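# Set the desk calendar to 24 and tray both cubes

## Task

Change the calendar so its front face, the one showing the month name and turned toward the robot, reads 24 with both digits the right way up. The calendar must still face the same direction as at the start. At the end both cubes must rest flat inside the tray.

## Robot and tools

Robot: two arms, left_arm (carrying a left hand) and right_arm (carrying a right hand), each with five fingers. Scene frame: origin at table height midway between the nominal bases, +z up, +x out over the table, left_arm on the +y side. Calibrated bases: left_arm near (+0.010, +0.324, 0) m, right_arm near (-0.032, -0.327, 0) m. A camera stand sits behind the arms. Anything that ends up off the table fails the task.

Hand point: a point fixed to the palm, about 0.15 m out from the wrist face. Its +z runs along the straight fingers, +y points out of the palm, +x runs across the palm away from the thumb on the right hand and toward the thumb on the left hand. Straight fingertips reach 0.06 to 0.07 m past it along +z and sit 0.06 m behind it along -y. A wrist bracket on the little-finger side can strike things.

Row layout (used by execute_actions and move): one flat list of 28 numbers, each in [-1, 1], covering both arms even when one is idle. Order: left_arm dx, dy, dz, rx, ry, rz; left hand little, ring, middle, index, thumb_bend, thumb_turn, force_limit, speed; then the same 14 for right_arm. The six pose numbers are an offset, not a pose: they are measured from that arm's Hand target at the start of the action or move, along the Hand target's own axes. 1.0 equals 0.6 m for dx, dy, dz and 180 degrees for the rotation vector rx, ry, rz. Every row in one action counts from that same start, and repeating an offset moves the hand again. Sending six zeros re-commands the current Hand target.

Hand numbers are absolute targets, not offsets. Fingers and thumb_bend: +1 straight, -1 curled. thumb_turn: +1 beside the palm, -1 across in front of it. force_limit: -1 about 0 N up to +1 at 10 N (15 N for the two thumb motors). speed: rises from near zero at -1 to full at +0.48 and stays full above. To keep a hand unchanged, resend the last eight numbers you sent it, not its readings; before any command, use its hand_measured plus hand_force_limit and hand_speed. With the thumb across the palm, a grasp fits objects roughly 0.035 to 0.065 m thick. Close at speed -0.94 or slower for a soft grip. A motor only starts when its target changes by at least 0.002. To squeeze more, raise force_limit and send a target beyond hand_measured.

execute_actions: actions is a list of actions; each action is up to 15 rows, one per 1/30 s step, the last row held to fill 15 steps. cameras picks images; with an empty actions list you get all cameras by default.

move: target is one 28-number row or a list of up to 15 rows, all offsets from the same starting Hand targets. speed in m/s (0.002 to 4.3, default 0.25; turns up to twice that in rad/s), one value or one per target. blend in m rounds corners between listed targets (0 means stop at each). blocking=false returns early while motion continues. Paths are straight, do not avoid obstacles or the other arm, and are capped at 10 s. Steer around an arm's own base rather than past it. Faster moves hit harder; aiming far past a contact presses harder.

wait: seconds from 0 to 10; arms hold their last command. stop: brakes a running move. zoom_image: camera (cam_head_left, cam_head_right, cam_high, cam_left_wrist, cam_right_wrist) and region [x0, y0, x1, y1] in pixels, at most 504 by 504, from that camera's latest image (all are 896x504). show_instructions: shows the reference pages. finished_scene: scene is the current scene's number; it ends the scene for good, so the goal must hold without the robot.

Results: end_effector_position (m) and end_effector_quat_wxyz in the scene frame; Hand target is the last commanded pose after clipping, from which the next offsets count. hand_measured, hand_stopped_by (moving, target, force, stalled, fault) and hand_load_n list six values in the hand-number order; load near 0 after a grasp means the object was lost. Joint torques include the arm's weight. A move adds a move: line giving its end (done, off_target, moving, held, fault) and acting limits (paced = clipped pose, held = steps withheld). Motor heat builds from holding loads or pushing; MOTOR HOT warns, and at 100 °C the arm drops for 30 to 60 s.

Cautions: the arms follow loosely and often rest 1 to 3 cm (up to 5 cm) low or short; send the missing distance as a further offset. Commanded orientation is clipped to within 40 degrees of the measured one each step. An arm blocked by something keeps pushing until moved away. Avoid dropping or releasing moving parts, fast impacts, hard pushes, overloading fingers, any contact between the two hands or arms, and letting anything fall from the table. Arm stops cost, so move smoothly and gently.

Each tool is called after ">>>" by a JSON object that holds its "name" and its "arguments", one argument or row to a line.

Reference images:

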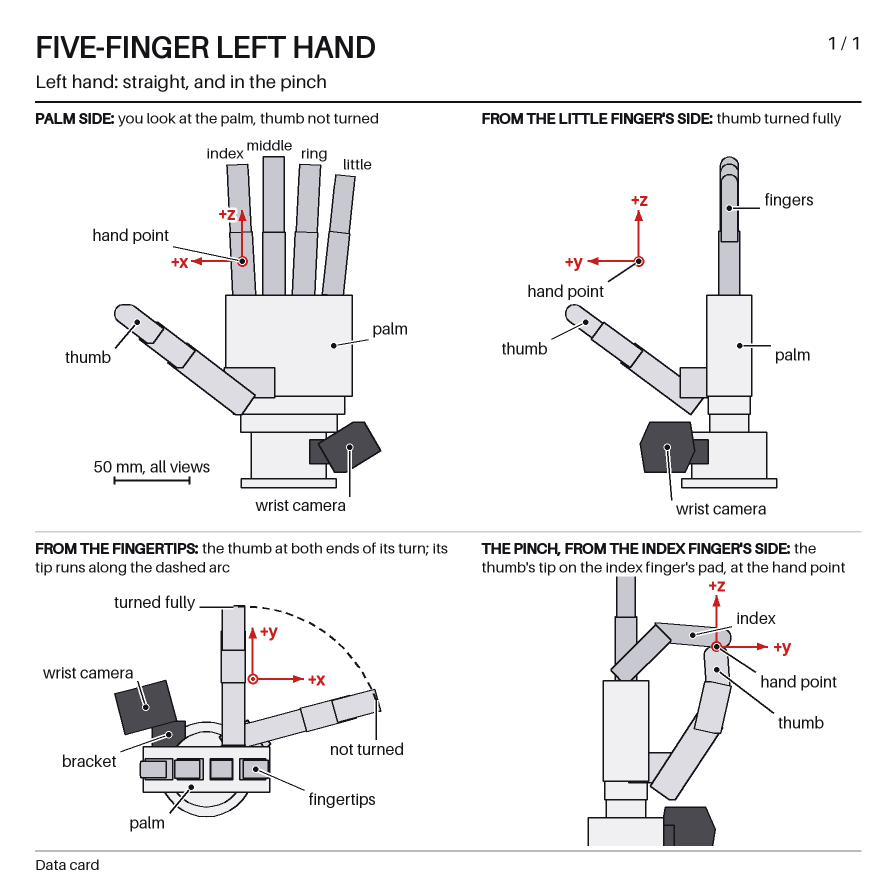

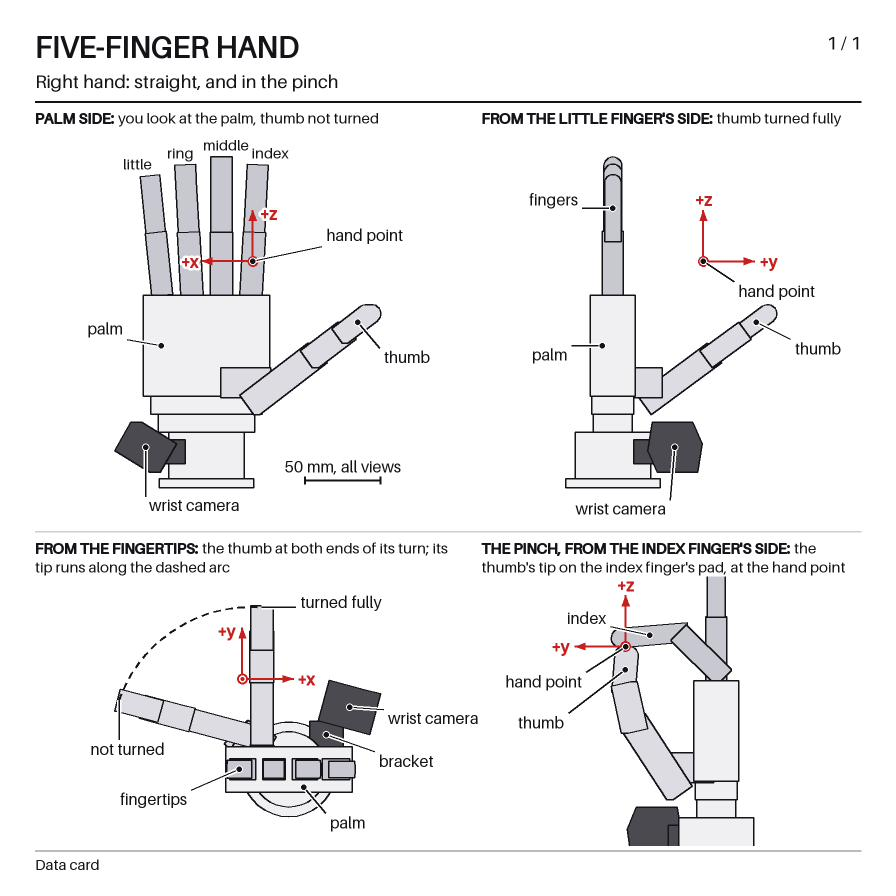

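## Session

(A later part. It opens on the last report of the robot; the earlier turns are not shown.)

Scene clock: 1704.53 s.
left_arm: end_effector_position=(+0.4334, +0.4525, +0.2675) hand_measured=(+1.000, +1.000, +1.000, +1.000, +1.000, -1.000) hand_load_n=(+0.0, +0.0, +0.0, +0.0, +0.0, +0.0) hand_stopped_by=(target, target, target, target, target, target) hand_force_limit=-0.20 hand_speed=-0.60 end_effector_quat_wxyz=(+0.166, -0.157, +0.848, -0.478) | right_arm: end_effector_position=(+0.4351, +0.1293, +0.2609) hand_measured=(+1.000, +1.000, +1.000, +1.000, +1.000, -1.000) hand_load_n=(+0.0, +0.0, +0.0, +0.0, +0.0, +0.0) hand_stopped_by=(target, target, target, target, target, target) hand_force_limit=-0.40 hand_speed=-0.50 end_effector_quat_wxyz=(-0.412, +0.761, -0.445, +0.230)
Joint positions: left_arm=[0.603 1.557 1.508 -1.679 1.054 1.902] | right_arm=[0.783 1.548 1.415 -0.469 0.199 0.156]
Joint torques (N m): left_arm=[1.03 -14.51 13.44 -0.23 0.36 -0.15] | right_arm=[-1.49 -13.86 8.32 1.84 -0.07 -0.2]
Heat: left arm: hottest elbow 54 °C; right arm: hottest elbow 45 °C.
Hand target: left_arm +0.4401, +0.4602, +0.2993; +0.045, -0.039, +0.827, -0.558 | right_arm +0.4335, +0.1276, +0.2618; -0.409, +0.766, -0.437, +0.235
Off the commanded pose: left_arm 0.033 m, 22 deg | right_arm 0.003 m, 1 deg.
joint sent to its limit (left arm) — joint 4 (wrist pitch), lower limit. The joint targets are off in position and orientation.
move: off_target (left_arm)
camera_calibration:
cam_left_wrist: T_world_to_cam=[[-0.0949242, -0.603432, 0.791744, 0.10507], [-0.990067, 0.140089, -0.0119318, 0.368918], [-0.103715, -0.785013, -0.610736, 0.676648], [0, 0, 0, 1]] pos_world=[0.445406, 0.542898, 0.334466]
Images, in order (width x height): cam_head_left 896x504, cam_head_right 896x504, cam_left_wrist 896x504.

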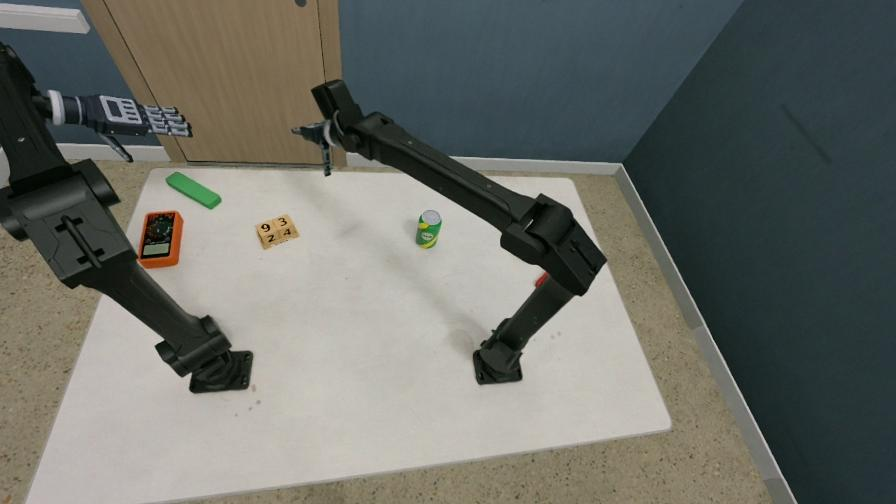

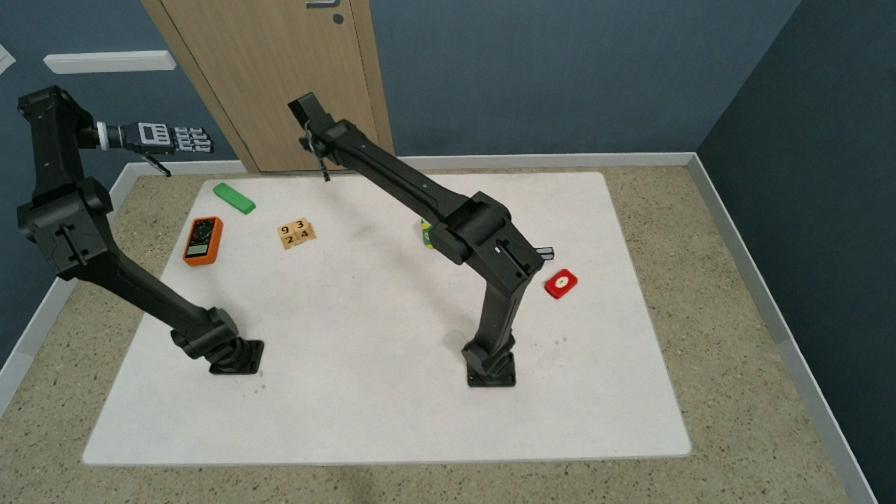

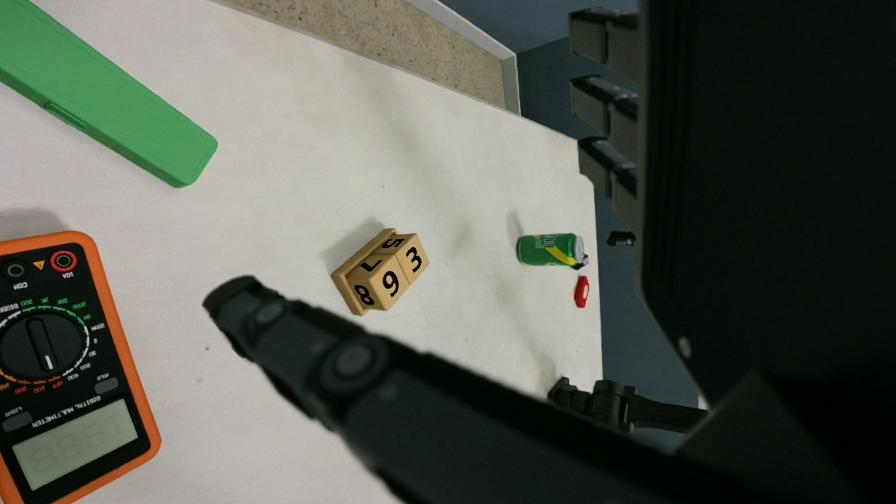

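>>> {"name": "zoom_image", "arguments": {
  "camera": "cam_head_left",
  "region": [235, 195, 320, 265]
}}

>>> {"name": "zoom_image", "arguments": {
  "camera": "cam_left_wrist",
  "region": [320, 210, 450, 330]
}}

Scaled by 5.929 from the camera's 896x504 image, which has a finer 1280x720 frame.

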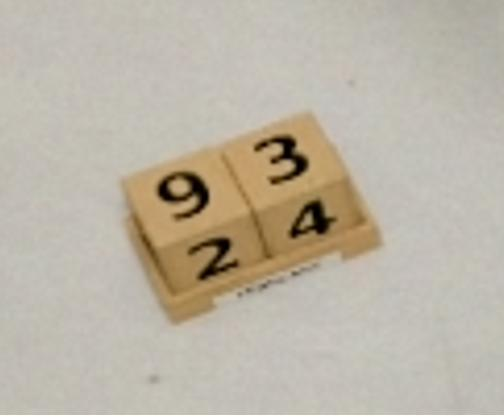

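Scaled by 3.877 from the camera's 896x504 image, which has a finer 1280x720 frame.

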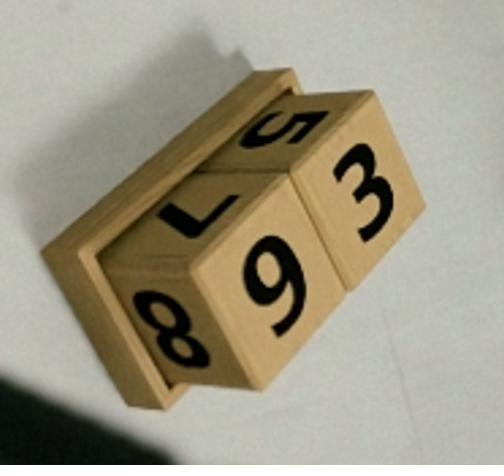

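>>> {"name": "finished_scene", "arguments": {
  "scene": 2
}}

The scene is finished: the task was done.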